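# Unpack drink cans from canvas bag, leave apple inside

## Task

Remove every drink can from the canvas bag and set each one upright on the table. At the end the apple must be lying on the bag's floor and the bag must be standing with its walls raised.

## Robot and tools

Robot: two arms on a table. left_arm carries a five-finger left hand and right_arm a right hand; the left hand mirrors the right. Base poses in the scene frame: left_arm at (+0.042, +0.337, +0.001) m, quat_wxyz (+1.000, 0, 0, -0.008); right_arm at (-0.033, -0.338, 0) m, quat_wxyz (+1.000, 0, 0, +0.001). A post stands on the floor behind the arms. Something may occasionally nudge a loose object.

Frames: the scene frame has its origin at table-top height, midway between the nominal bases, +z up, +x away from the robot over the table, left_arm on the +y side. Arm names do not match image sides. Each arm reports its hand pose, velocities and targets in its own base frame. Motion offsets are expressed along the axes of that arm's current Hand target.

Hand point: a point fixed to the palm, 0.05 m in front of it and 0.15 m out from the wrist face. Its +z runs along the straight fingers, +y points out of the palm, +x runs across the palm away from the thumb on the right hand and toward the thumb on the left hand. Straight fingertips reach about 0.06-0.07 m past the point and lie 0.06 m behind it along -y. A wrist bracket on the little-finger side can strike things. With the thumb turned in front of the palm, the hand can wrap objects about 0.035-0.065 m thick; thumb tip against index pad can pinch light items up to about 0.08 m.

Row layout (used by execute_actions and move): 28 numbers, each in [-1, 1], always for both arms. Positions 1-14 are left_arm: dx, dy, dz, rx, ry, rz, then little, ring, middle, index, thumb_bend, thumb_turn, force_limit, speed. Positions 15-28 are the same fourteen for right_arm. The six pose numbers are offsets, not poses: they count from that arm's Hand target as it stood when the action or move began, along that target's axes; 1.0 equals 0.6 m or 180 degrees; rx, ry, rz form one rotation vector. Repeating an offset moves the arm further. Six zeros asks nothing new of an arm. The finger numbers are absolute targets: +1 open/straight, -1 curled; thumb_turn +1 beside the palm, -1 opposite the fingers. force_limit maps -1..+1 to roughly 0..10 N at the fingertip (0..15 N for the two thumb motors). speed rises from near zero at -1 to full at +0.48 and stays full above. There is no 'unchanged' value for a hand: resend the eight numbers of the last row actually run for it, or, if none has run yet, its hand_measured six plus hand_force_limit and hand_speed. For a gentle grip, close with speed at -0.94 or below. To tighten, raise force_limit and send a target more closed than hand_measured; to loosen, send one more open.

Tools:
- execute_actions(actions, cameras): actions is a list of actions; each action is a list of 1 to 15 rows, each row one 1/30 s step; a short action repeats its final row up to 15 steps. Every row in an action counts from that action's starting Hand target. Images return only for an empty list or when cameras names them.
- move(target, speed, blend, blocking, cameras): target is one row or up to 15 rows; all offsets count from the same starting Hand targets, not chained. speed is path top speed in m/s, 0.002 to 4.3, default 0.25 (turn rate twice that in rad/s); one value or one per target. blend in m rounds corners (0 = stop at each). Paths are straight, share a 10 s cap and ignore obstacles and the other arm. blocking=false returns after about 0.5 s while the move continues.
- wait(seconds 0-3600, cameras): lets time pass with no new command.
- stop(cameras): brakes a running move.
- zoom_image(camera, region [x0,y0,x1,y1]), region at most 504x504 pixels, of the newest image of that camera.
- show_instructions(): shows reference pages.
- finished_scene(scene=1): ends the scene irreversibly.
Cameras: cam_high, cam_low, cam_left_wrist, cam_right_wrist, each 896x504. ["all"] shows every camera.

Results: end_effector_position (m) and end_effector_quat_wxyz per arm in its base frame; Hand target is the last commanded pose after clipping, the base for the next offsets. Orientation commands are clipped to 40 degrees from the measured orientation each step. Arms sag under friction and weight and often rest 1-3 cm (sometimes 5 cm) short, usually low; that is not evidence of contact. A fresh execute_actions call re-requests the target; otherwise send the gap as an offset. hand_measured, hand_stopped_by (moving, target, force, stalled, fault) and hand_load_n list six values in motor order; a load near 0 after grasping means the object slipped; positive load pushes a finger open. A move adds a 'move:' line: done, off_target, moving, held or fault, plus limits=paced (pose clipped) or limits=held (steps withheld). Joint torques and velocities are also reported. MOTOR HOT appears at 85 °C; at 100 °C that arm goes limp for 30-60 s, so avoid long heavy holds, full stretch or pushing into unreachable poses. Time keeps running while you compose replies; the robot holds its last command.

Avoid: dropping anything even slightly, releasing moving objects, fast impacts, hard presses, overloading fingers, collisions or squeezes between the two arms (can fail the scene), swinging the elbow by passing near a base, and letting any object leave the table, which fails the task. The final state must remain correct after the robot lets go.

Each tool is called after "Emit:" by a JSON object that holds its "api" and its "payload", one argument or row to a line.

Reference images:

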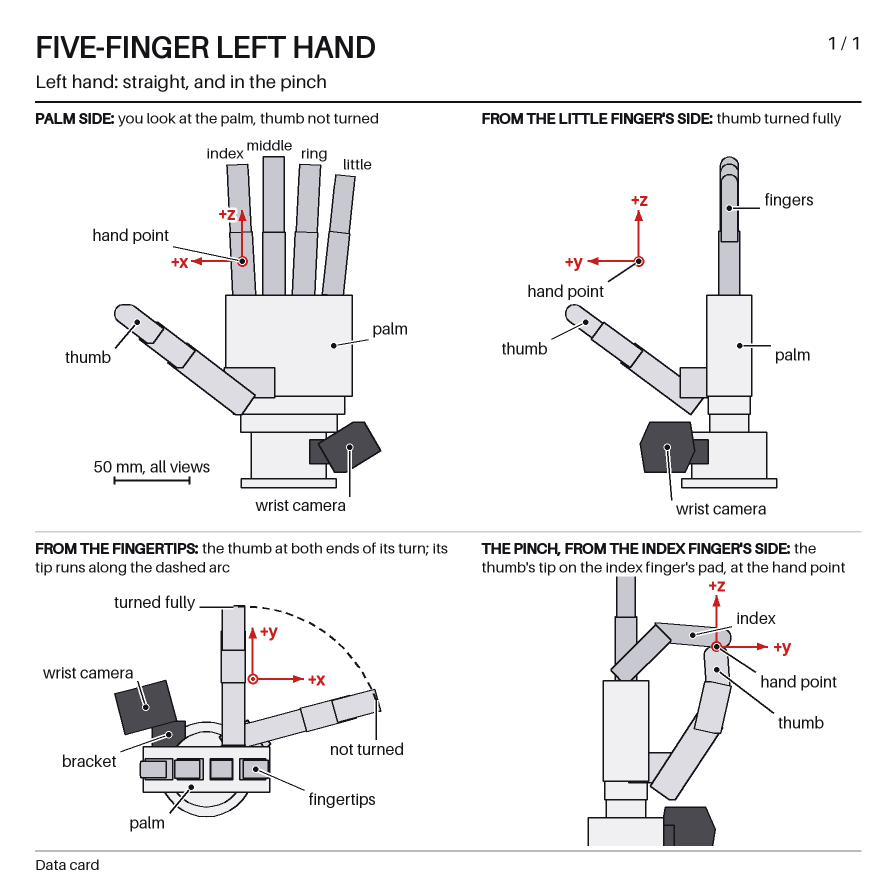

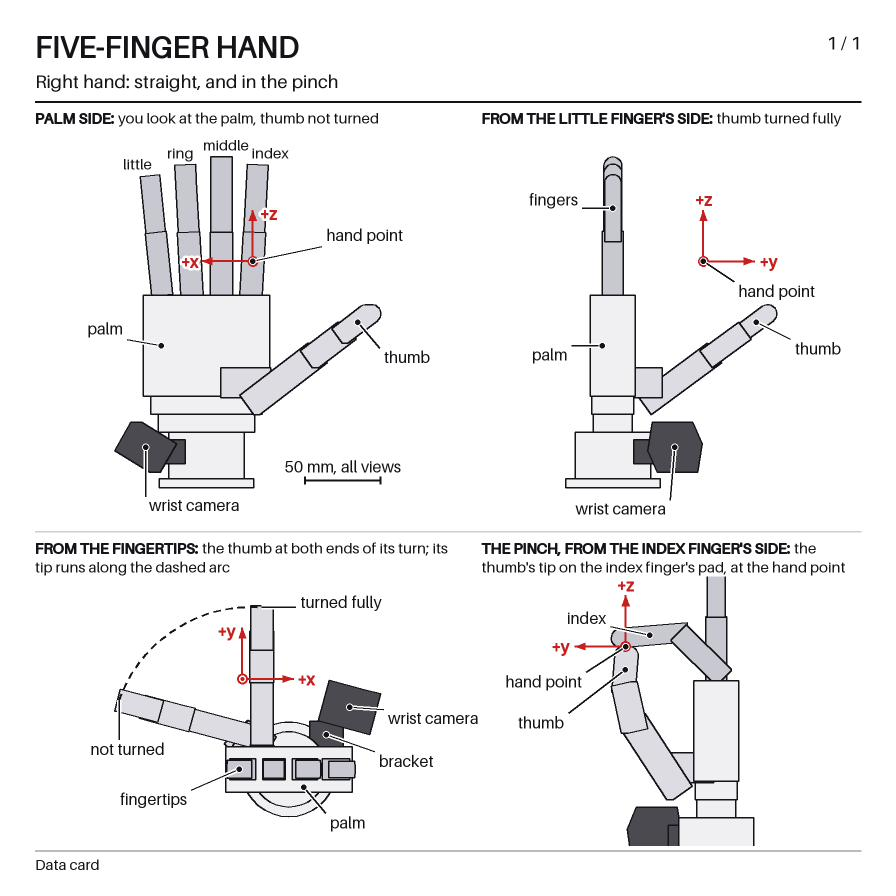

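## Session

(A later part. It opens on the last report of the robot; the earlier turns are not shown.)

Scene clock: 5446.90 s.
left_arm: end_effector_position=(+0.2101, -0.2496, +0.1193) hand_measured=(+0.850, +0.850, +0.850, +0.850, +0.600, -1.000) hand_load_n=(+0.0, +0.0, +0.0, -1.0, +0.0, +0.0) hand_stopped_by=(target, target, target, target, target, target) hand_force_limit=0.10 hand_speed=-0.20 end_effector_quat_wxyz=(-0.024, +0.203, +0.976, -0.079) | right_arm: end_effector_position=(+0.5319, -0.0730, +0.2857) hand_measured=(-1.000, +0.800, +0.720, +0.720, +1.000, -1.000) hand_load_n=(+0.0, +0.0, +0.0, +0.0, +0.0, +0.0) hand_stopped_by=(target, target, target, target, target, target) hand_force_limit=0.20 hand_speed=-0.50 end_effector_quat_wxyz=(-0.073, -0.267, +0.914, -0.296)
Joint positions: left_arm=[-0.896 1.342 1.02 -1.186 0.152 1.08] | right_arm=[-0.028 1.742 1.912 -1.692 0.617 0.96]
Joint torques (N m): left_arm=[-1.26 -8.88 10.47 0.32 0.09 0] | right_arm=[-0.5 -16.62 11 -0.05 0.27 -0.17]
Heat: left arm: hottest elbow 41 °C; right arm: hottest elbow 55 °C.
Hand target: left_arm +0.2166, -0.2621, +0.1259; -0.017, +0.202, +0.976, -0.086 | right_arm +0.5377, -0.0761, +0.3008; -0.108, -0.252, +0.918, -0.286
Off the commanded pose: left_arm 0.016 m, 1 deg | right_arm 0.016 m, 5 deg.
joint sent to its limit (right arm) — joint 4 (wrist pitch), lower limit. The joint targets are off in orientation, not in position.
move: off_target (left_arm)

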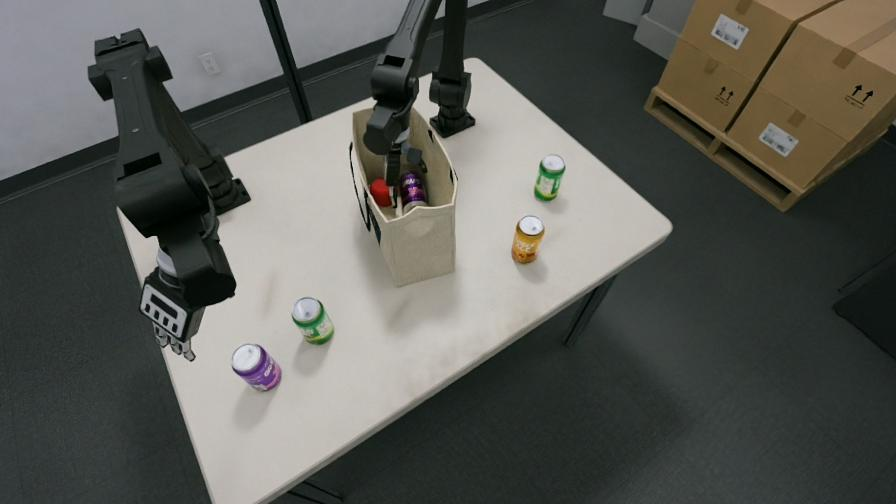

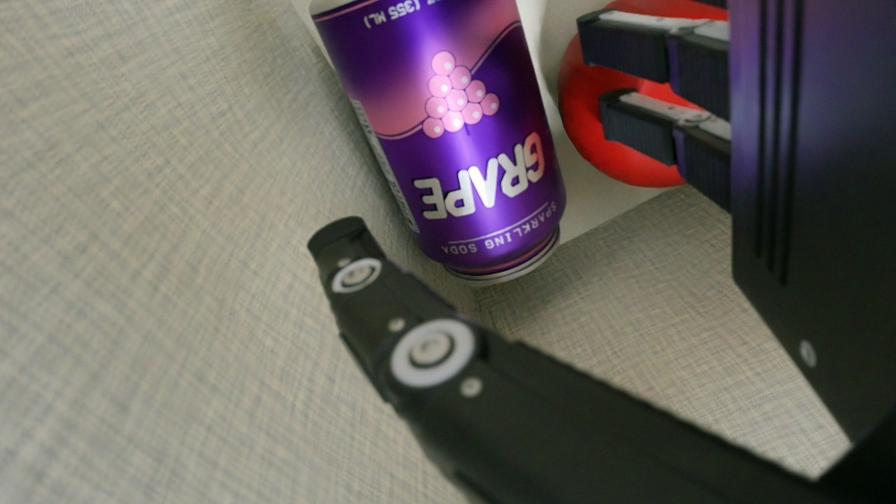

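Emit:
{"api": "move", "payload": {
  "target": [
    [-0.0143,-0.006,-0.0092,0,0,0,0.85,0.85,0.85,0.85,0.6,-1,0.1,-0.2,0,0,0,0,0,0,-1,0.8,0.72,0.72,1,-1,0.2,-0.5]
  ],
  "speed": [0.06],
  "cameras": ["cam_high","cam_left_wrist"]
}}

Emit:
{"api": "zoom_image", "payload": {
  "camera": "cam_high",
  "region": [360, 140, 440, 225]
}}

Scene clock: 5459.80 s.
left_arm: end_effector_position=(+0.2158, -0.2567, +0.1224) hand_measured=(+0.850, +0.850, +0.850, +0.850, +0.600, -1.000) hand_load_n=(+0.0, +0.0, +0.0, +0.0, +0.0, +0.0) hand_stopped_by=(target, target, target, target, target, target) hand_force_limit=0.10 hand_speed=-0.20 end_effector_quat_wxyz=(-0.023, +0.203, +0.976, -0.080) | right_arm: end_effector_position=(+0.5319, -0.0730, +0.2857) hand_measured=(-1.000, +0.800, +0.720, +0.720, +1.000, -1.000) hand_load_n=(+0.0, +0.0, +0.0, +0.0, +0.0, +0.0) hand_stopped_by=(target, target, target, target, target, target) hand_force_limit=0.20 hand_speed=-0.50 end_effector_quat_wxyz=(-0.073, -0.267, +0.914, -0.296)
Joint positions: left_arm=[-0.896 1.361 1.048 -1.191 0.152 1.079] | right_arm=[-0.028 1.742 1.912 -1.692 0.617 0.96]
Joint torques (N m): left_arm=[-0.79 -9.17 11.03 -0.09 0.07 0.07] | right_arm=[-0.38 -16.62 10.99 -0.06 0.27 -0.17]
Heat: left arm: hottest elbow 42 °C; right arm: hottest elbow 55 °C.
Hand target: left_arm +0.2233, -0.2677, +0.1319; -0.018, +0.202, +0.976, -0.085 | right_arm +0.5377, -0.0761, +0.3008; -0.108, -0.252, +0.918, -0.286
Off the commanded pose: left_arm 0.017 m, 1 deg | right_arm 0.016 m, 5 deg.
joint sent to its limit (right arm) — joint 4 (wrist pitch), lower limit. The joint targets are off in orientation, not in position.
move: off_target (left_arm)

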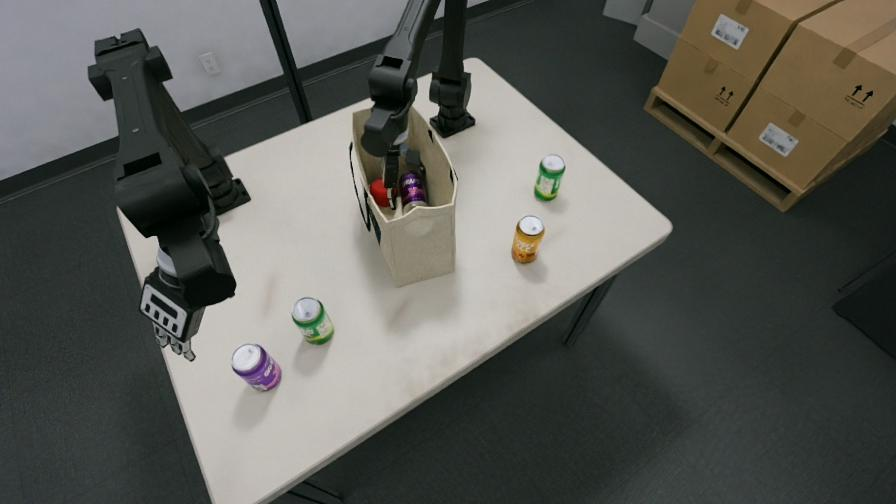

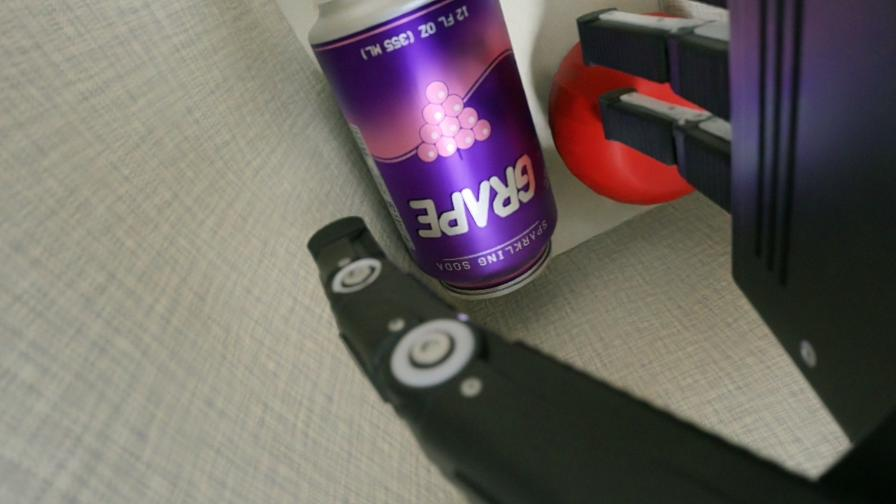

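Scaled by 5.929 from the camera's image (finer frame: 1280x720).

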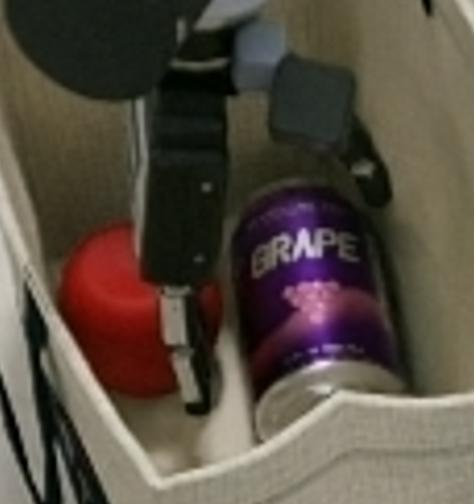

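Emit:
{"api": "move", "payload": {
  "target": [
    [0.0132,0.0283,0.0997,0,0,0,0.85,0.85,0.85,0.85,0.6,-1,0.1,-0.2,0,0,0,0,0,0,-1,0.8,0.72,0.72,1,-1,0.2,-0.5]
  ],
  "speed": [0.05],
  "cameras": ["cam_high","cam_left_wrist"]
}}

Emit:
{"api": "zoom_image", "payload": {
  "camera": "cam_high",
  "region": [360, 140, 440, 225]
}}

Scene clock: 5479.83 s.
left_arm: end_effector_position=(+0.2173, -0.2566, +0.0748) hand_measured=(+0.850, +0.850, +0.850, +0.850, +0.600, -1.000) hand_load_n=(+0.0, +0.0, +0.0, -0.5, +0.0, +0.0) hand_stopped_by=(target, target, target, target, target, target) hand_force_limit=0.10 hand_speed=-0.20 end_effector_quat_wxyz=(-0.016, +0.202, +0.976, -0.084) | right_arm: end_effector_position=(+0.5319, -0.0730, +0.2857) hand_measured=(-1.000, +0.800, +0.720, +0.720, +1.000, -1.000) hand_load_n=(+0.0, +0.0, +0.0, +0.0, +0.0, +0.5) hand_stopped_by=(target, target, target, target, target, target) hand_force_limit=0.20 hand_speed=-0.50 end_effector_quat_wxyz=(-0.073, -0.267, +0.914, -0.296)
Joint positions: left_arm=[-0.894 1.4 0.954 -1.041 0.149 1.079] | right_arm=[-0.028 1.742 1.912 -1.692 0.617 0.96]
Joint torques (N m): left_arm=[-0.26 -9.41 7.16 0.68 0.22 0.12] | right_arm=[-0.5 -16.62 11 -0.05 0.27 -0.17]
Heat: left arm: hottest elbow 43 °C; right arm: hottest elbow 55 °C.
Hand target: left_arm +0.2187, -0.2589, +0.0700; -0.017, +0.202, +0.976, -0.085 | right_arm +0.5377, -0.0761, +0.3008; -0.108, -0.252, +0.918, -0.286
Off the commanded pose: left_arm 0.005 m, 0 deg | right_arm 0.016 m, 5 deg.
joint sent to its limit (right arm) — joint 4 (wrist pitch), lower limit. The joint targets are off in orientation, not in position.
move: done

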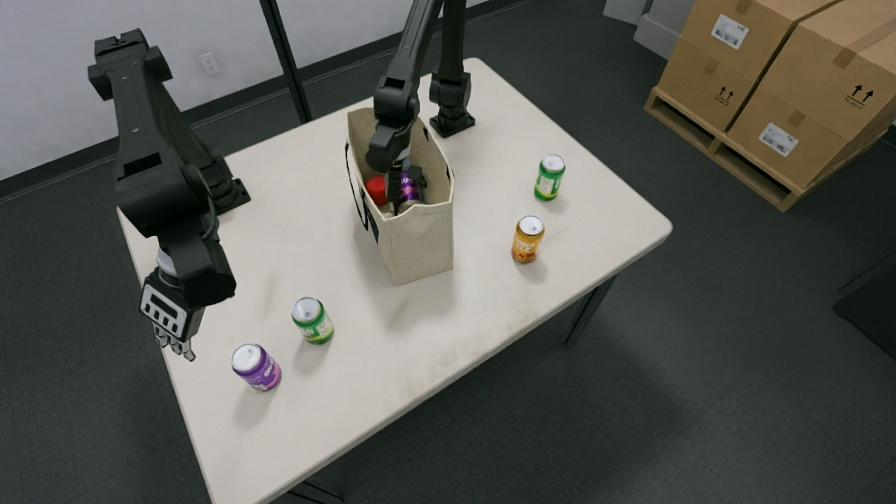

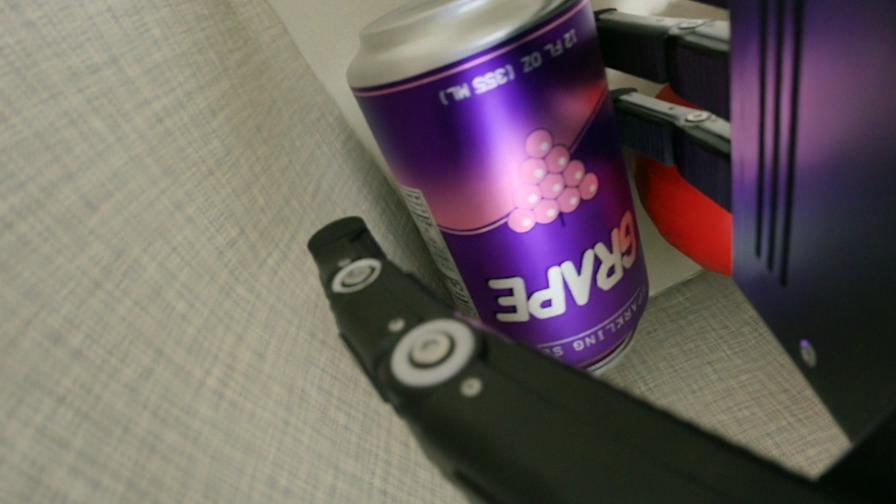

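Scaled by 5.929 from the camera's image (finer frame: 1280x720).

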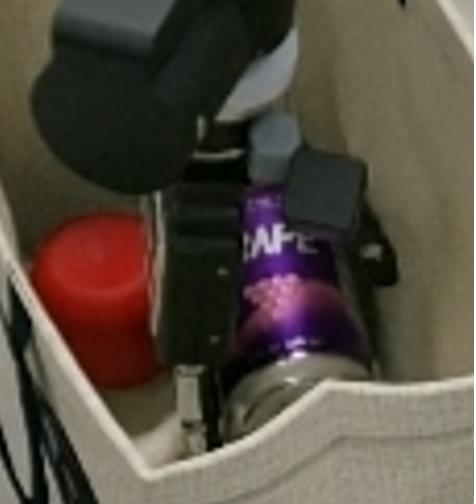

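Emit:
{"api": "move", "payload": {
  "target": [
    [0,0.0042,0.0246,0,0,0,0.85,0.85,0.85,0.85,0.6,-1,0.1,-0.2,0,0,0,0,0,0,-1,0.8,0.72,0.72,1,-1,0.2,-0.5]
  ],
  "speed": [0.04],
  "cameras": ["cam_high","cam_left_wrist"]
}}

Emit:
{"api": "zoom_image", "payload": {
  "camera": "cam_high",
  "region": [340, 90, 480, 300]
}}

Scene clock: 5495.63 s.
left_arm: end_effector_position=(+0.2180, -0.2575, +0.0607) hand_measured=(+0.850, +0.850, +0.850, +0.850, +0.600, -1.000) hand_load_n=(+0.0, +0.0, +0.0, -0.5, +0.0, +0.0) hand_stopped_by=(target, target, target, target, target, target) hand_force_limit=0.10 hand_speed=-0.20 end_effector_quat_wxyz=(-0.015, +0.202, +0.976, -0.085) | right_arm: end_effector_position=(+0.5319, -0.0730, +0.2857) hand_measured=(-1.000, +0.800, +0.720, +0.720, +1.000, -1.000) hand_load_n=(+0.0, +0.0, +0.0, +0.0, +0.0, +0.0) hand_stopped_by=(target, target, target, target, target, target) hand_force_limit=0.20 hand_speed=-0.50 end_effector_quat_wxyz=(-0.073, -0.267, +0.914, -0.296)
Joint positions: left_arm=[-0.894 1.419 0.932 -0.997 0.15 1.079] | right_arm=[-0.028 1.742 1.912 -1.692 0.617 0.96]
Joint torques (N m): left_arm=[-0.67 -9.47 6.97 0.66 0.22 0.12] | right_arm=[-0.44 -16.62 10.99 -0.03 0.27 -0.17]
Heat: left arm: hottest elbow 43 °C; right arm: hottest elbow 55 °C.
Hand target: left_arm +0.2187, -0.2589, +0.0550; -0.017, +0.202, +0.976, -0.085 | right_arm +0.5377, -0.0761, +0.3008; -0.108, -0.252, +0.918, -0.286
Off the commanded pose: left_arm 0.006 m, 0 deg | right_arm 0.016 m, 5 deg.
joint sent to its limit (right arm) — joint 4 (wrist pitch), lower limit. The joint targets are off in orientation, not in position.
move: done

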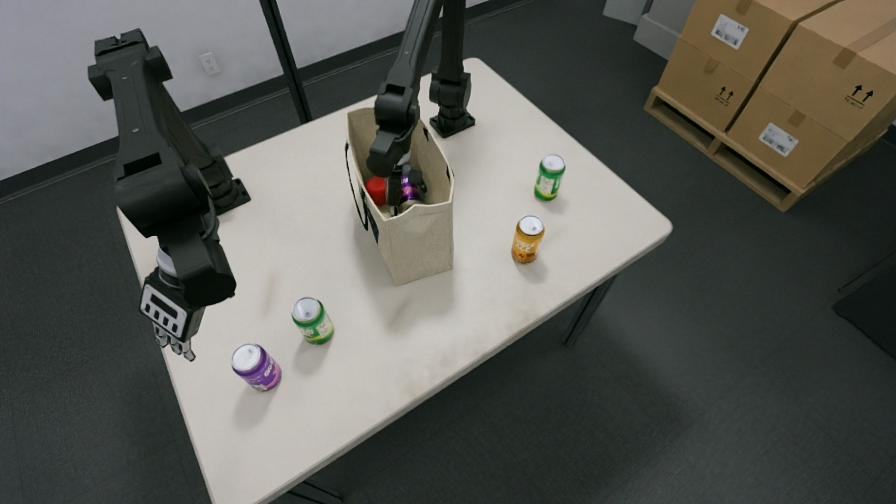

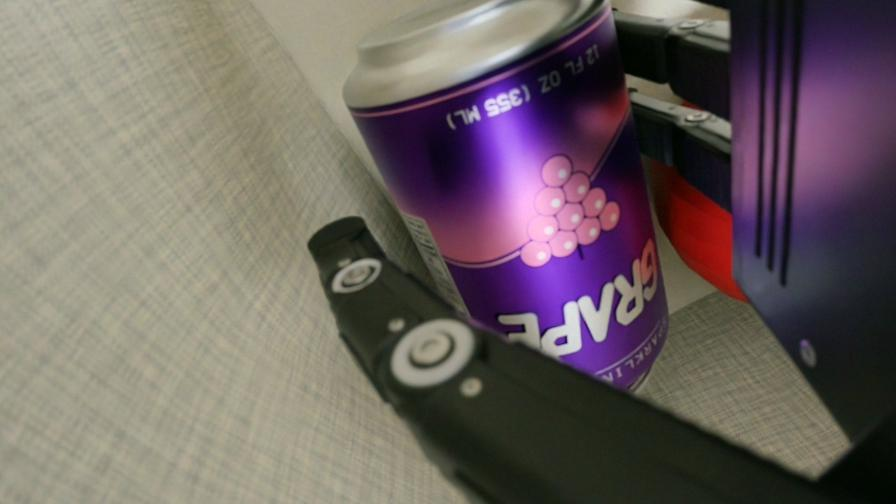

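Scaled by 2.400 from the camera's image (finer frame: 1280x720).

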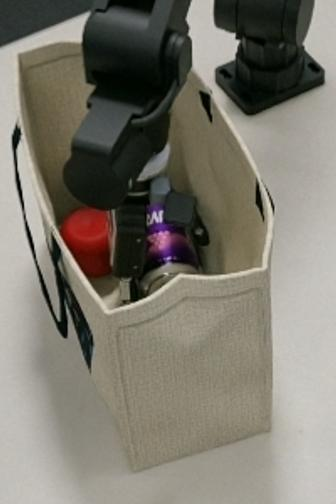

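Emit:
{"api": "move", "payload": {
  "target": [
    [0,0,0,0,0,0,0.85,0.85,0.85,0.85,0.1,-1,-0.5,-0.85,0,0,0,0,0,0,-1,0.8,0.72,0.72,1,-1,0.2,-0.5]
  ],
  "speed": [0.04],
  "cameras": ["cam_left_wrist"]
}}

Scene clock: 5506.83 s.
left_arm: end_effector_position=(+0.2180, -0.2575, +0.0607) hand_measured=(+0.850, +0.850, +0.850, +0.850, +0.100, -1.000) hand_load_n=(+0.0, +0.0, +0.0, +0.0, +1.0, +0.5) hand_stopped_by=(target, target, target, target, target, target) hand_force_limit=-0.50 hand_speed=-0.85 end_effector_quat_wxyz=(-0.015, +0.202, +0.976, -0.085) | right_arm: end_effector_position=(+0.5319, -0.0730, +0.2857) hand_measured=(-1.000, +0.800, +0.720, +0.720, +1.000, -1.000) hand_load_n=(+0.0, +0.0, +0.0, +0.5, +0.0, +0.0) hand_stopped_by=(target, target, target, target, target, target) hand_force_limit=0.20 hand_speed=-0.50 end_effector_quat_wxyz=(-0.073, -0.267, +0.914, -0.296)
Joint positions: left_arm=[-0.894 1.419 0.932 -0.997 0.15 1.079] | right_arm=[-0.028 1.742 1.912 -1.692 0.617 0.96]
Joint torques (N m): left_arm=[-0.56 -9.35 6.95 0.73 0.2 0.12] | right_arm=[-0.38 -16.67 10.97 -0.03 0.27 -0.17]
Heat: left arm: hottest elbow 43 °C; right arm: hottest elbow 55 °C.
Hand target: left_arm +0.2187, -0.2589, +0.0550; -0.017, +0.202, +0.976, -0.085 | right_arm +0.5377, -0.0761, +0.3008; -0.108, -0.252, +0.918, -0.286
Off the commanded pose: left_arm 0.006 m, 0 deg | right_arm 0.016 m, 5 deg.
joint sent to its limit (right arm) — joint 4 (wrist pitch), lower limit. The joint targets are off in orientation, not in position.
move: done

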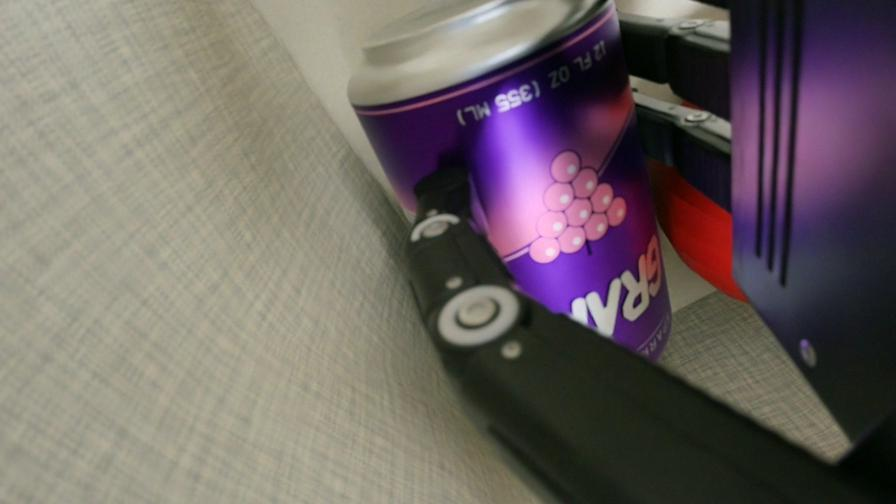

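Emit:
{"api": "move", "payload": {
  "target": [
    [0,0,0,0,0,0,0.85,0.85,0.85,0.85,0.4,-1,-0.1,-0.6,0,0,0,0,0,0,-1,0.8,0.72,0.72,1,-1,0.2,-0.5],
    [0,0,0,0,0,0,0.85,0.85,0.3,0.3,0.4,-1,0.0,-0.87,0,0,0,0,0,0,-1,0.8,0.72,0.72,1,-1,0.2,-0.5]
  ],
  "speed": [0.04,0.04],
  "cameras": ["cam_left_wrist"]
}}

Scene clock: 5524.13 s.
left_arm: end_effector_position=(+0.2176, -0.2598, +0.0605) hand_measured=(+0.850, +0.850, +0.430, +0.454, +0.402, -1.000) hand_load_n=(+0.0, +0.0, +6.5, +1.0, +5.5, +0.5) hand_stopped_by=(target, target, force, force, target, target) hand_force_limit=0.00 hand_speed=-0.87 end_effector_quat_wxyz=(-0.015, +0.203, +0.975, -0.090) | right_arm: end_effector_position=(+0.5319, -0.0730, +0.2857) hand_measured=(-1.000, +0.800, +0.720, +0.720, +1.000, -1.000) hand_load_n=(+0.0, +0.0, +0.0, +0.0, +0.0, +0.0) hand_stopped_by=(target, target, target, target, target, target) hand_force_limit=0.20 hand_speed=-0.50 end_effector_quat_wxyz=(-0.073, -0.267, +0.914, -0.296)
Joint positions: left_arm=[-0.894 1.419 0.932 -0.992 0.158 1.079] | right_arm=[-0.028 1.742 1.912 -1.692 0.617 0.96]
Joint torques (N m): left_arm=[-1.08 -9.58 6.97 0.51 -0.13 0.11] | right_arm=[-0.44 -16.62 10.97 -0.06 0.27 -0.16]
Heat: left arm: hottest elbow 42 °C; right arm: hottest elbow 55 °C.
Hand target: left_arm +0.2186, -0.2590, +0.0551; -0.017, +0.202, +0.976, -0.085 | right_arm +0.5377, -0.0761, +0.3008; -0.108, -0.252, +0.918, -0.286
Off the commanded pose: left_arm 0.006 m, 1 deg | right_arm 0.016 m, 5 deg.
joint sent to its limit (right arm) — joint 4 (wrist pitch), lower limit. The joint targets are off in orientation, not in position.
move: done

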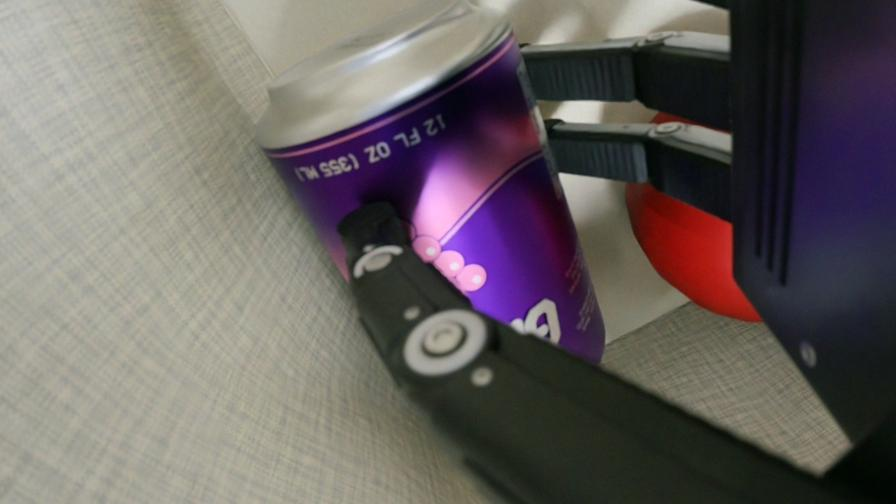

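Emit:
{"api": "execute_actions", "payload": {
  "actions": []
}}

Scene clock: 5574.67 s.
left_arm: end_effector_position=(+0.2176, -0.2598, +0.0605) hand_measured=(+0.850, +0.850, +0.430, +0.454, +0.402, -1.000) hand_load_n=(+0.0, +0.0, +6.0, +1.0, +5.0, +0.5) hand_stopped_by=(target, target, force, force, target, target) hand_force_limit=0.00 hand_speed=-0.87 end_effector_quat_wxyz=(-0.015, +0.203, +0.975, -0.090) | right_arm: end_effector_position=(+0.5319, -0.0730, +0.2857) hand_measured=(-1.000, +0.800, +0.720, +0.720, +1.000, -1.000) hand_load_n=(+0.0, +0.0, +0.0, +0.0, +0.0, +0.0) hand_stopped_by=(target, target, target, target, target, target) hand_force_limit=0.20 hand_speed=-0.50 end_effector_quat_wxyz=(-0.073, -0.267, +0.914, -0.296)
Joint positions: left_arm=[-0.894 1.419 0.932 -0.992 0.158 1.079] | right_arm=[-0.028 1.742 1.912 -1.692 0.617 0.96]
Joint velocities: within noise
Joint torques (N m): left_arm=[-0.67 -9.47 6.91 0.54 -0.14 0.11] | right_arm=[-0.38 -16.67 10.97 -0.05 0.27 -0.17]
Heat: left arm: hottest elbow 41 °C; right arm: hottest elbow 55 °C.
Hand target: left_arm +0.2186, -0.2590, +0.0551; -0.017, +0.202, +0.976, -0.085 | right_arm +0.5377, -0.0761, +0.3008; -0.108, -0.252, +0.918, -0.286
Off the commanded pose: left_arm 0.006 m, 1 deg | right_arm 0.016 m, 5 deg.

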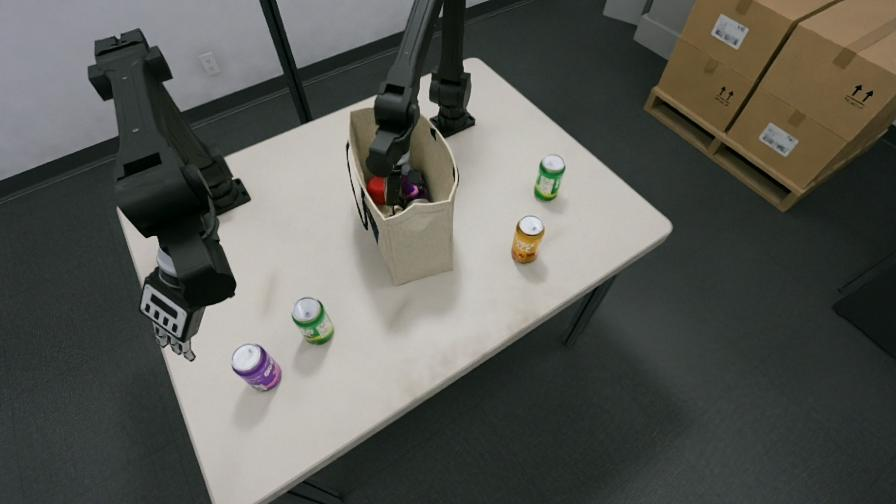

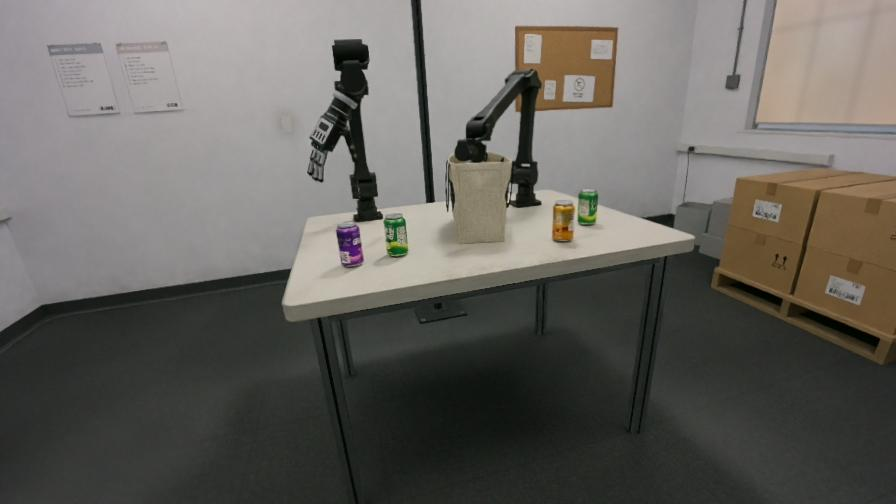

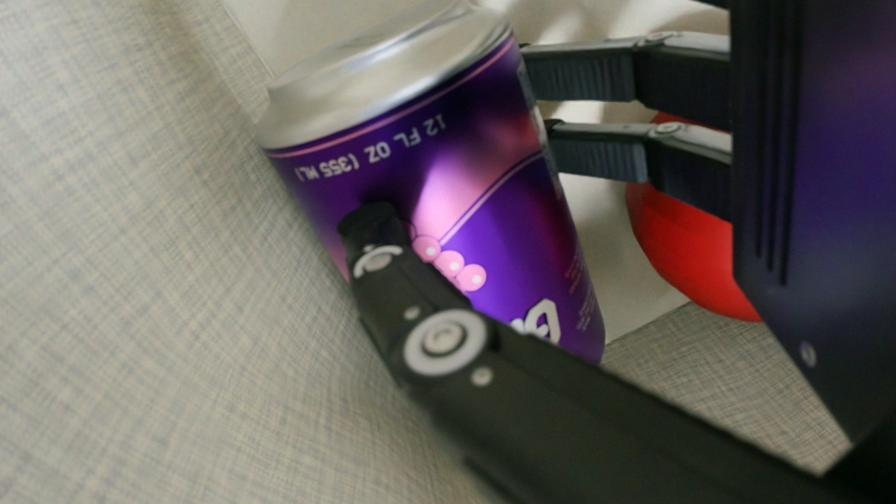

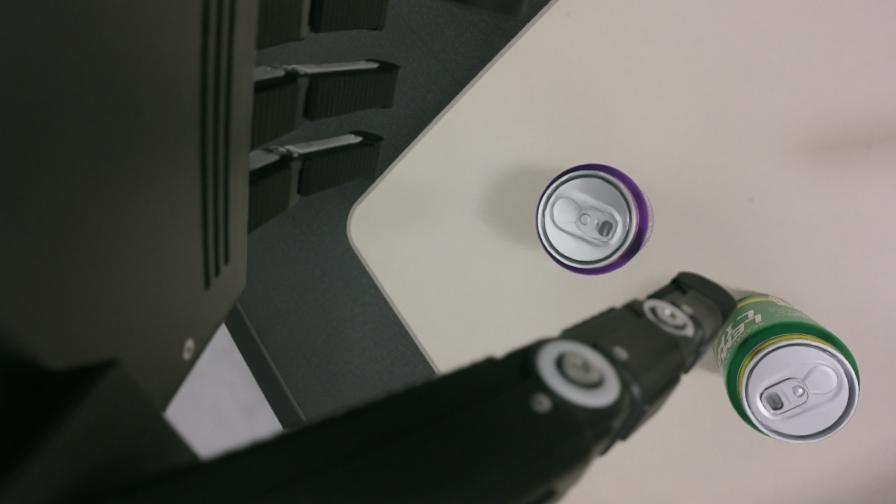

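Emit:
{"api": "move", "payload": {
  "target": [0,-0.0056,-0.0328,0,0,0,0.85,0.85,0.3,0.3,0.4,-1,0.0,-0.87,0,0,0,0,0,0,-1,0.8,0.72,0.72,1,-1,0.2,-0.5],
  "speed": 0.04,
  "cameras": ["cam_left_wrist"]
}}

Scene clock: 5665.60 s.
left_arm: end_effector_position=(+0.2120, -0.2524, +0.0616) hand_measured=(+0.850, +0.850, +0.430, +0.454, +0.400, -1.000) hand_load_n=(+0.0, +0.0, +2.5, +0.0, +1.0, +0.0) hand_stopped_by=(target, target, force, force, target, target) hand_force_limit=0.00 hand_speed=-0.87 end_effector_quat_wxyz=(-0.028, +0.202, +0.976, -0.079) | right_arm: end_effector_position=(+0.5319, -0.0730, +0.2857) hand_measured=(-1.000, +0.800, +0.720, +0.720, +1.000, -1.000) hand_load_n=(+0.0, +0.0, +0.0, +0.0, +0.0, +0.0) hand_stopped_by=(target, target, target, target, target, target) hand_force_limit=0.20 hand_speed=-0.50 end_effector_quat_wxyz=(-0.073, -0.267, +0.914, -0.296)
Joint positions: left_arm=[-0.894 1.419 0.932 -1.025 0.157 1.079] | right_arm=[-0.028 1.742 1.912 -1.692 0.617 0.96]
Joint torques (N m): left_arm=[-0.5 -11.87 9.47 -0.31 -0.06 0.11] | right_arm=[-0.44 -16.62 11.02 -0.05 0.27 -0.17]
Heat: left arm: hottest elbow 40 °C; right arm: hottest elbow 55 °C.
Hand target: left_arm +0.2187, -0.2589, +0.0750; -0.017, +0.202, +0.976, -0.085 | right_arm +0.5377, -0.0761, +0.3008; -0.108, -0.252, +0.918, -0.286
Off the commanded pose: left_arm 0.016 m, 1 deg | right_arm 0.016 m, 5 deg.
joint sent to its limit (right arm) — joint 4 (wrist pitch), lower limit. The joint targets are off in orientation, not in position.
move: off_target (left_arm)

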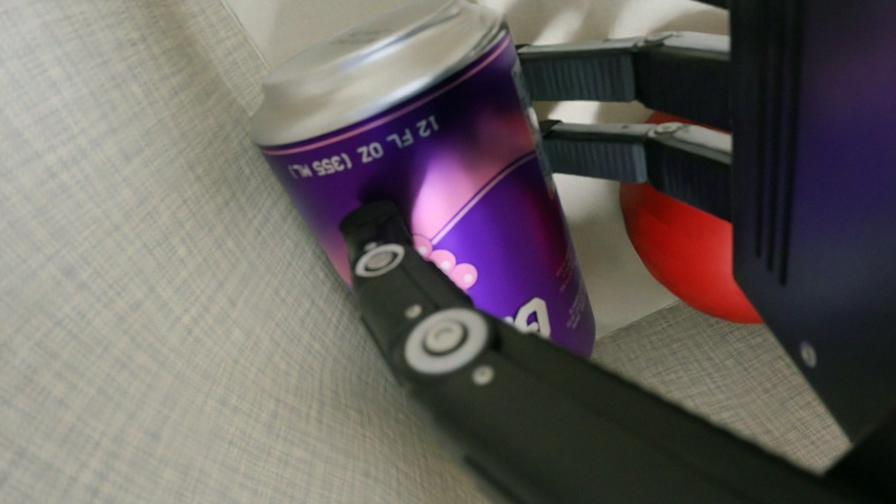

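Emit:
{"api": "move", "payload": {
  "target": [0,0,0,0,0,0,0.85,0.85,0.3,0.3,0.2,-1,0.4,-0.87,0,0,0,0,0,0,-1,0.8,0.72,0.72,1,-1,0.2,-0.5],
  "speed": 0.04,
  "cameras": ["cam_left_wrist"]
}}

Emit:
{"api": "move", "payload": {
  "target": [0,0,0,0,0,0,0.85,0.85,0.2,0.2,0.2,-1,0.4,-0.87,0,0,0,0,0,0,-1,0.8,0.72,0.72,1,-1,0.2,-0.5],
  "speed": 0.04,
  "cameras": ["cam_left_wrist"]
}}

Scene clock: 5676.73 s.
left_arm: end_effector_position=(+0.2125, -0.2530, +0.0651) hand_measured=(+0.850, +0.850, +0.432, +0.454, +0.202, -1.000) hand_load_n=(+0.0, +0.0, +5.5, +0.0, +3.5, +0.5) hand_stopped_by=(target, target, force, force, target, target) hand_force_limit=0.40 hand_speed=-0.87 end_effector_quat_wxyz=(-0.026, +0.202, +0.976, -0.080) | right_arm: end_effector_position=(+0.5319, -0.0730, +0.2857) hand_measured=(-1.000, +0.800, +0.720, +0.720, +1.000, -1.000) hand_load_n=(+0.5, +0.0, +0.0, +0.0, +0.0, +0.0) hand_stopped_by=(target, target, target, target, target, target) hand_force_limit=0.20 hand_speed=-0.50 end_effector_quat_wxyz=(-0.073, -0.267, +0.914, -0.296)
Joint positions: left_arm=[-0.894 1.413 0.936 -1.031 0.156 1.079] | right_arm=[-0.028 1.742 1.912 -1.692 0.617 0.96]
Joint torques (N m): left_arm=[-0.38 -11.22 9.21 -0.17 -0.06 0.1] | right_arm=[-0.5 -16.62 10.99 -0.05 0.27 -0.17]
Heat: left arm: hottest elbow 41 °C; right arm: hottest elbow 55 °C.
Hand target: left_arm +0.2187, -0.2588, +0.0749; -0.017, +0.202, +0.976, -0.085 | right_arm +0.5377, -0.0761, +0.3008; -0.108, -0.252, +0.918, -0.286
Off the commanded pose: left_arm 0.013 m, 1 deg | right_arm 0.016 m, 5 deg.
joint sent to its limit (right arm) — joint 4 (wrist pitch), lower limit. The joint targets are off in orientation, not in position.
move: done

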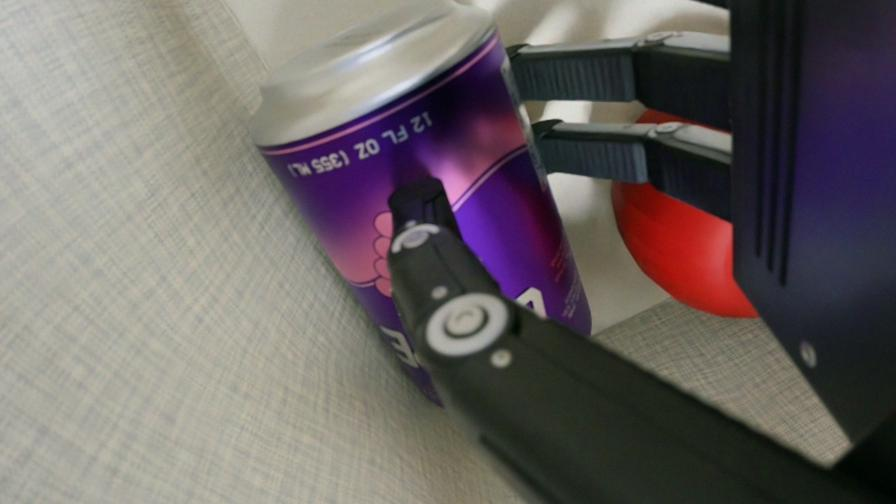

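Scene clock: 5677.70 s.
left_arm: end_effector_position=(+0.2125, -0.2534, +0.0653) hand_measured=(+0.850, +0.850, +0.200, +0.200, +0.202, -1.000) hand_load_n=(+0.0, +0.0, +0.5, +0.0, +0.0, +0.0) hand_stopped_by=(target, target, target, target, target, target) hand_force_limit=0.40 hand_speed=-0.87 end_effector_quat_wxyz=(-0.026, +0.202, +0.976, -0.081) | right_arm: end_effector_position=(+0.5319, -0.0730, +0.2857) hand_measured=(-1.000, +0.800, +0.720, +0.720, +1.000, -1.000) hand_load_n=(+0.0, +0.0, +0.0, +0.0, +0.0, +0.0) hand_stopped_by=(target, target, target, target, target, target) hand_force_limit=0.20 hand_speed=-0.50 end_effector_quat_wxyz=(-0.073, -0.267, +0.914, -0.296)
Joint positions: left_arm=[-0.894 1.413 0.937 -1.031 0.157 1.079] | right_arm=[-0.028 1.742 1.912 -1.692 0.617 0.96]
Joint torques (N m): left_arm=[-1.03 -11.16 9.11 -0.14 -0.11 0.12] | right_arm=[-0.38 -16.67 11 -0.08 0.27 -0.17]
Heat: left arm: hottest elbow 41 °C; right arm: hottest elbow 55 °C.
Hand target: left_arm +0.2187, -0.2590, +0.0750; -0.017, +0.202, +0.976, -0.085 | right_arm +0.5377, -0.0761, +0.3008; -0.108, -0.252, +0.918, -0.286
Off the commanded pose: left_arm 0.013 m, 1 deg | right_arm 0.016 m, 5 deg.
joint sent to its limit (right arm) — joint 4 (wrist pitch), lower limit. The joint targets are off in orientation, not in position.
move: done

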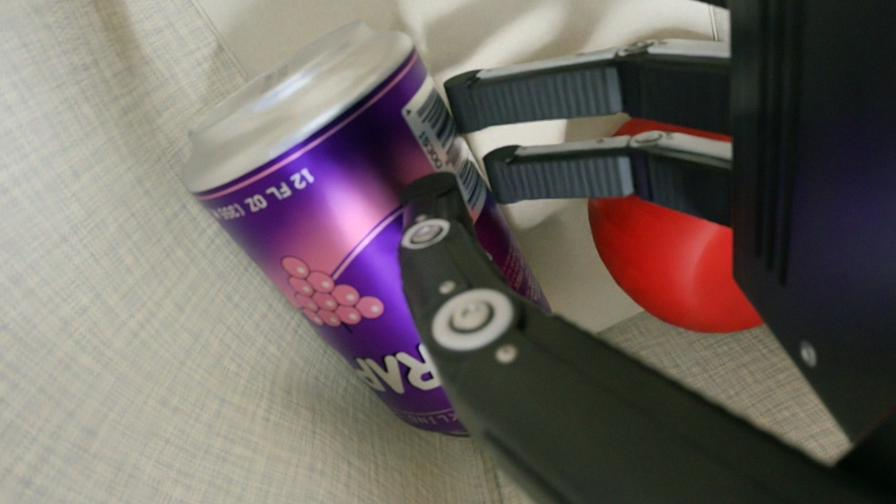

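Emit:
{"api": "move", "payload": {
  "target": [0,0,0,0,0,0,0.85,0.85,0.6,0.6,0.4,-1,0.4,-0.6,0,0,0,0,0,0,-1,0.8,0.72,0.72,1,-1,0.2,-0.5],
  "speed": 0.04,
  "cameras": ["cam_left_wrist", "cam_high"]
}}

Scene clock: 5727.17 s.
left_arm: end_effector_position=(+0.2131, -0.2525, +0.0654) hand_measured=(+0.850, +0.850, +0.600, +0.600, +0.400, -1.000) hand_load_n=(+0.0, +0.0, +0.0, +0.0, +0.0, +0.0) hand_stopped_by=(target, target, target, target, target, target) hand_force_limit=0.40 hand_speed=-0.60 end_effector_quat_wxyz=(-0.025, +0.202, +0.976, -0.079) | right_arm: end_effector_position=(+0.5319, -0.0730, +0.2857) hand_measured=(-1.000, +0.800, +0.720, +0.720, +1.000, -1.000) hand_load_n=(+0.0, +0.0, +0.0, +0.0, +0.0, +0.0) hand_stopped_by=(target, target, target, target, target, target) hand_force_limit=0.20 hand_speed=-0.50 end_effector_quat_wxyz=(-0.073, -0.267, +0.914, -0.296)
Joint positions: left_arm=[-0.894 1.413 0.937 -1.032 0.153 1.079] | right_arm=[-0.028 1.742 1.912 -1.692 0.617 0.96]
Joint torques (N m): left_arm=[-0.79 -11.22 9.09 -0.12 0.08 0.12] | right_arm=[-0.44 -16.62 10.99 -0.03 0.27 -0.17]
Heat: left arm: hottest elbow 42 °C; right arm: hottest elbow 55 °C.
Hand target: left_arm +0.2188, -0.2589, +0.0750; -0.017, +0.202, +0.976, -0.085 | right_arm +0.5377, -0.0761, +0.3008; -0.108, -0.252, +0.918, -0.286
Off the commanded pose: left_arm 0.013 m, 1 deg | right_arm 0.016 m, 5 deg.
joint sent to its limit (right arm) — joint 4 (wrist pitch), lower limit. The joint targets are off in orientation, not in position.
move: done
Images, in order (width x height): cam_high 896x504, cam_left_wrist 896x504.

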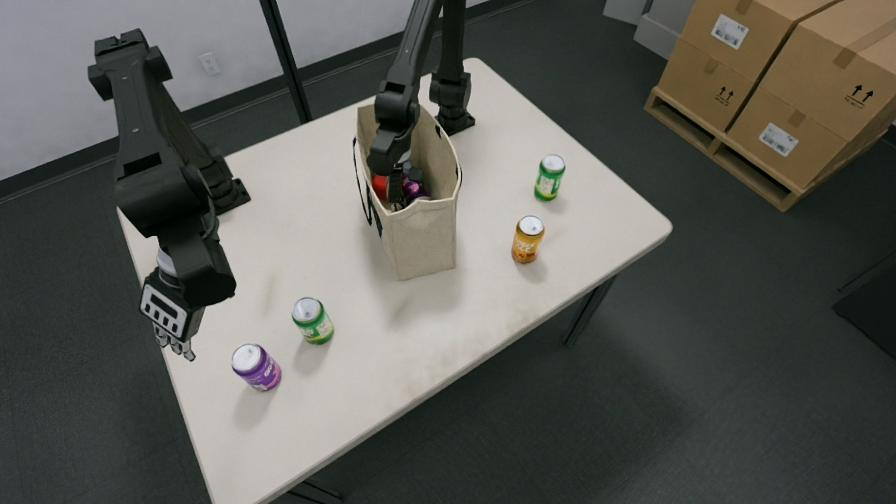

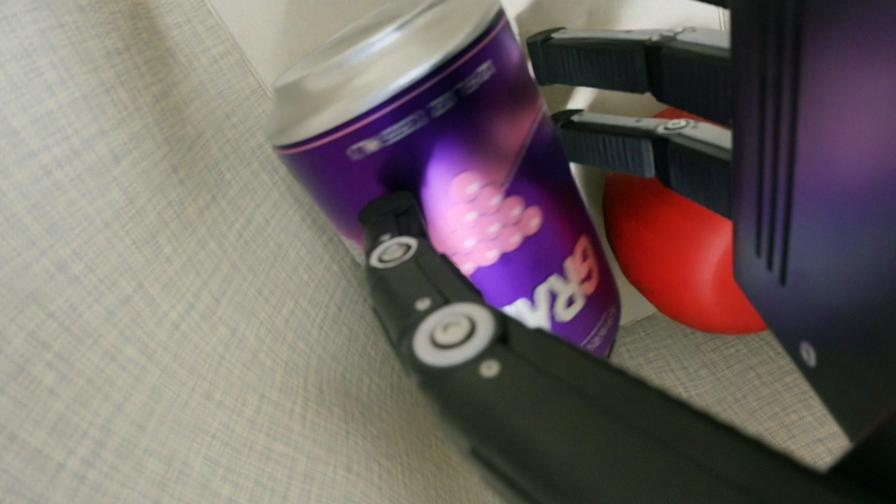

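Emit:
{"api": "move", "payload": {
  "target": [-0.0013,-0.0025,0.0342,0,0,0,0.85,0.85,0.6,0.6,0.7,-1,0.0,-0.6,0,0,0,0,0,0,-1,0.8,0.72,0.72,1,-1,0.2,-0.5],
  "speed": 0.04,
  "cameras": ["cam_left_wrist"]
}}

Scene clock: 5781.77 s.
left_arm: end_effector_position=(+0.2182, -0.2597, +0.0595) hand_measured=(+0.850, +0.850, +0.600, +0.600, +0.700, -1.000) hand_load_n=(+0.0, +0.0, +0.0, +0.0, +0.0, +0.0) hand_stopped_by=(target, target, target, target, target, target) hand_force_limit=0.00 hand_speed=-0.60 end_effector_quat_wxyz=(-0.017, +0.201, +0.976, -0.085) | right_arm: end_effector_position=(+0.5319, -0.0730, +0.2857) hand_measured=(-1.000, +0.800, +0.720, +0.720, +1.000, -1.000) hand_load_n=(+0.0, +0.0, +0.0, +0.0, +0.0, +0.0) hand_stopped_by=(target, target, target, target, target, target) hand_force_limit=0.20 hand_speed=-0.50 end_effector_quat_wxyz=(-0.073, -0.267, +0.914, -0.296)
Joint positions: left_arm=[-0.895 1.428 0.937 -0.996 0.153 1.076] | right_arm=[-0.028 1.742 1.912 -1.692 0.617 0.96]
Joint torques (N m): left_arm=[-1.49 -9.93 7.12 0.62 0.02 0.04] | right_arm=[-0.5 -16.62 11 -0.03 0.27 -0.17]
Heat: left arm: hottest elbow 43 °C; right arm: hottest elbow 55 °C.
Hand target: left_arm +0.2174, -0.2638, +0.0551; -0.017, +0.202, +0.976, -0.085 | right_arm +0.5377, -0.0761, +0.3008; -0.108, -0.252, +0.918, -0.286
Off the commanded pose: left_arm 0.006 m, 0 deg | right_arm 0.016 m, 5 deg.
joint sent to its limit (right arm) — joint 4 (wrist pitch), lower limit. The joint targets are off in orientation, not in position.
move: done

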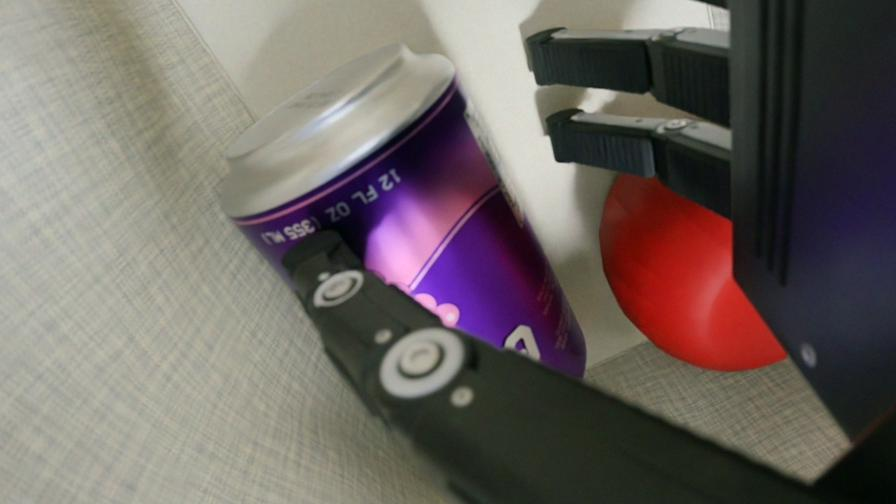

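Emit:
{"api": "move", "payload": {
  "target": [0,0,0,0,0,0,0.85,0.85,0.5,0.5,0.4,-1,-0.3,-0.87,0,0,0,0,0,0,-1,0.8,0.72,0.72,1,-1,0.2,-0.5],
  "speed": 0.04,
  "cameras": ["cam_left_wrist"]
}}

Scene clock: 5818.17 s.
left_arm: end_effector_position=(+0.2189, -0.2592, +0.0609) hand_measured=(+0.850, +0.850, +0.500, +0.500, +0.402, -1.000) hand_load_n=(+0.0, +0.0, +0.5, +0.0, +3.5, +0.0) hand_stopped_by=(target, target, target, target, target, target) hand_force_limit=-0.30 hand_speed=-0.87 end_effector_quat_wxyz=(-0.014, +0.199, +0.976, -0.085) | right_arm: end_effector_position=(+0.5319, -0.0730, +0.2857) hand_measured=(-1.000, +0.800, +0.720, +0.720, +1.000, -1.000) hand_load_n=(+0.0, +0.0, +0.0, +0.0, +0.0, +0.0) hand_stopped_by=(target, target, target, target, target, target) hand_force_limit=0.20 hand_speed=-0.50 end_effector_quat_wxyz=(-0.073, -0.267, +0.914, -0.296)
Joint positions: left_arm=[-0.895 1.423 0.937 -0.996 0.148 1.072] | right_arm=[-0.028 1.742 1.912 -1.692 0.617 0.96]
Joint torques (N m): left_arm=[-1.44 -9.41 7.17 0.64 0.27 0.09] | right_arm=[-0.44 -16.73 10.99 -0.03 0.27 -0.17]
Heat: left arm: hottest elbow 41 °C; right arm: hottest elbow 55 °C.
Hand target: left_arm +0.2174, -0.2638, +0.0551; -0.017, +0.202, +0.976, -0.085 | right_arm +0.5377, -0.0761, +0.3008; -0.108, -0.252, +0.918, -0.286
Off the commanded pose: left_arm 0.008 m, 1 deg | right_arm 0.016 m, 5 deg.
joint sent to its limit (right arm) — joint 4 (wrist pitch), lower limit. The joint targets are off in orientation, not in position.
move: done

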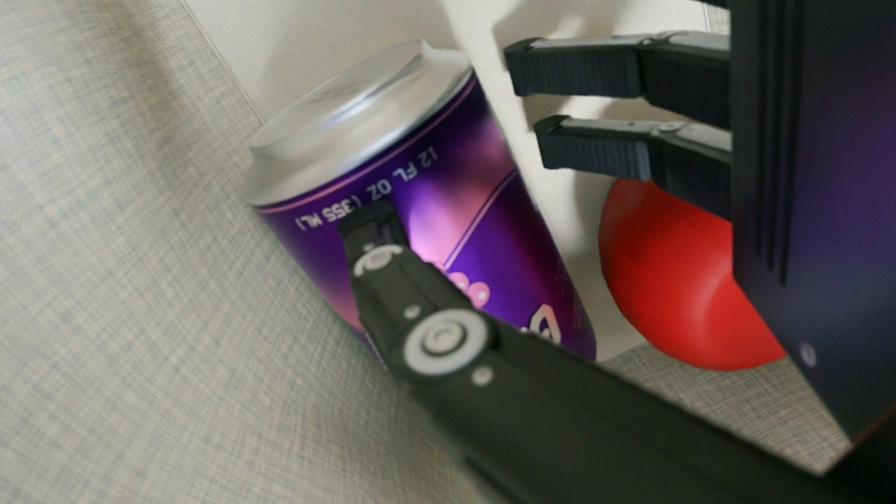

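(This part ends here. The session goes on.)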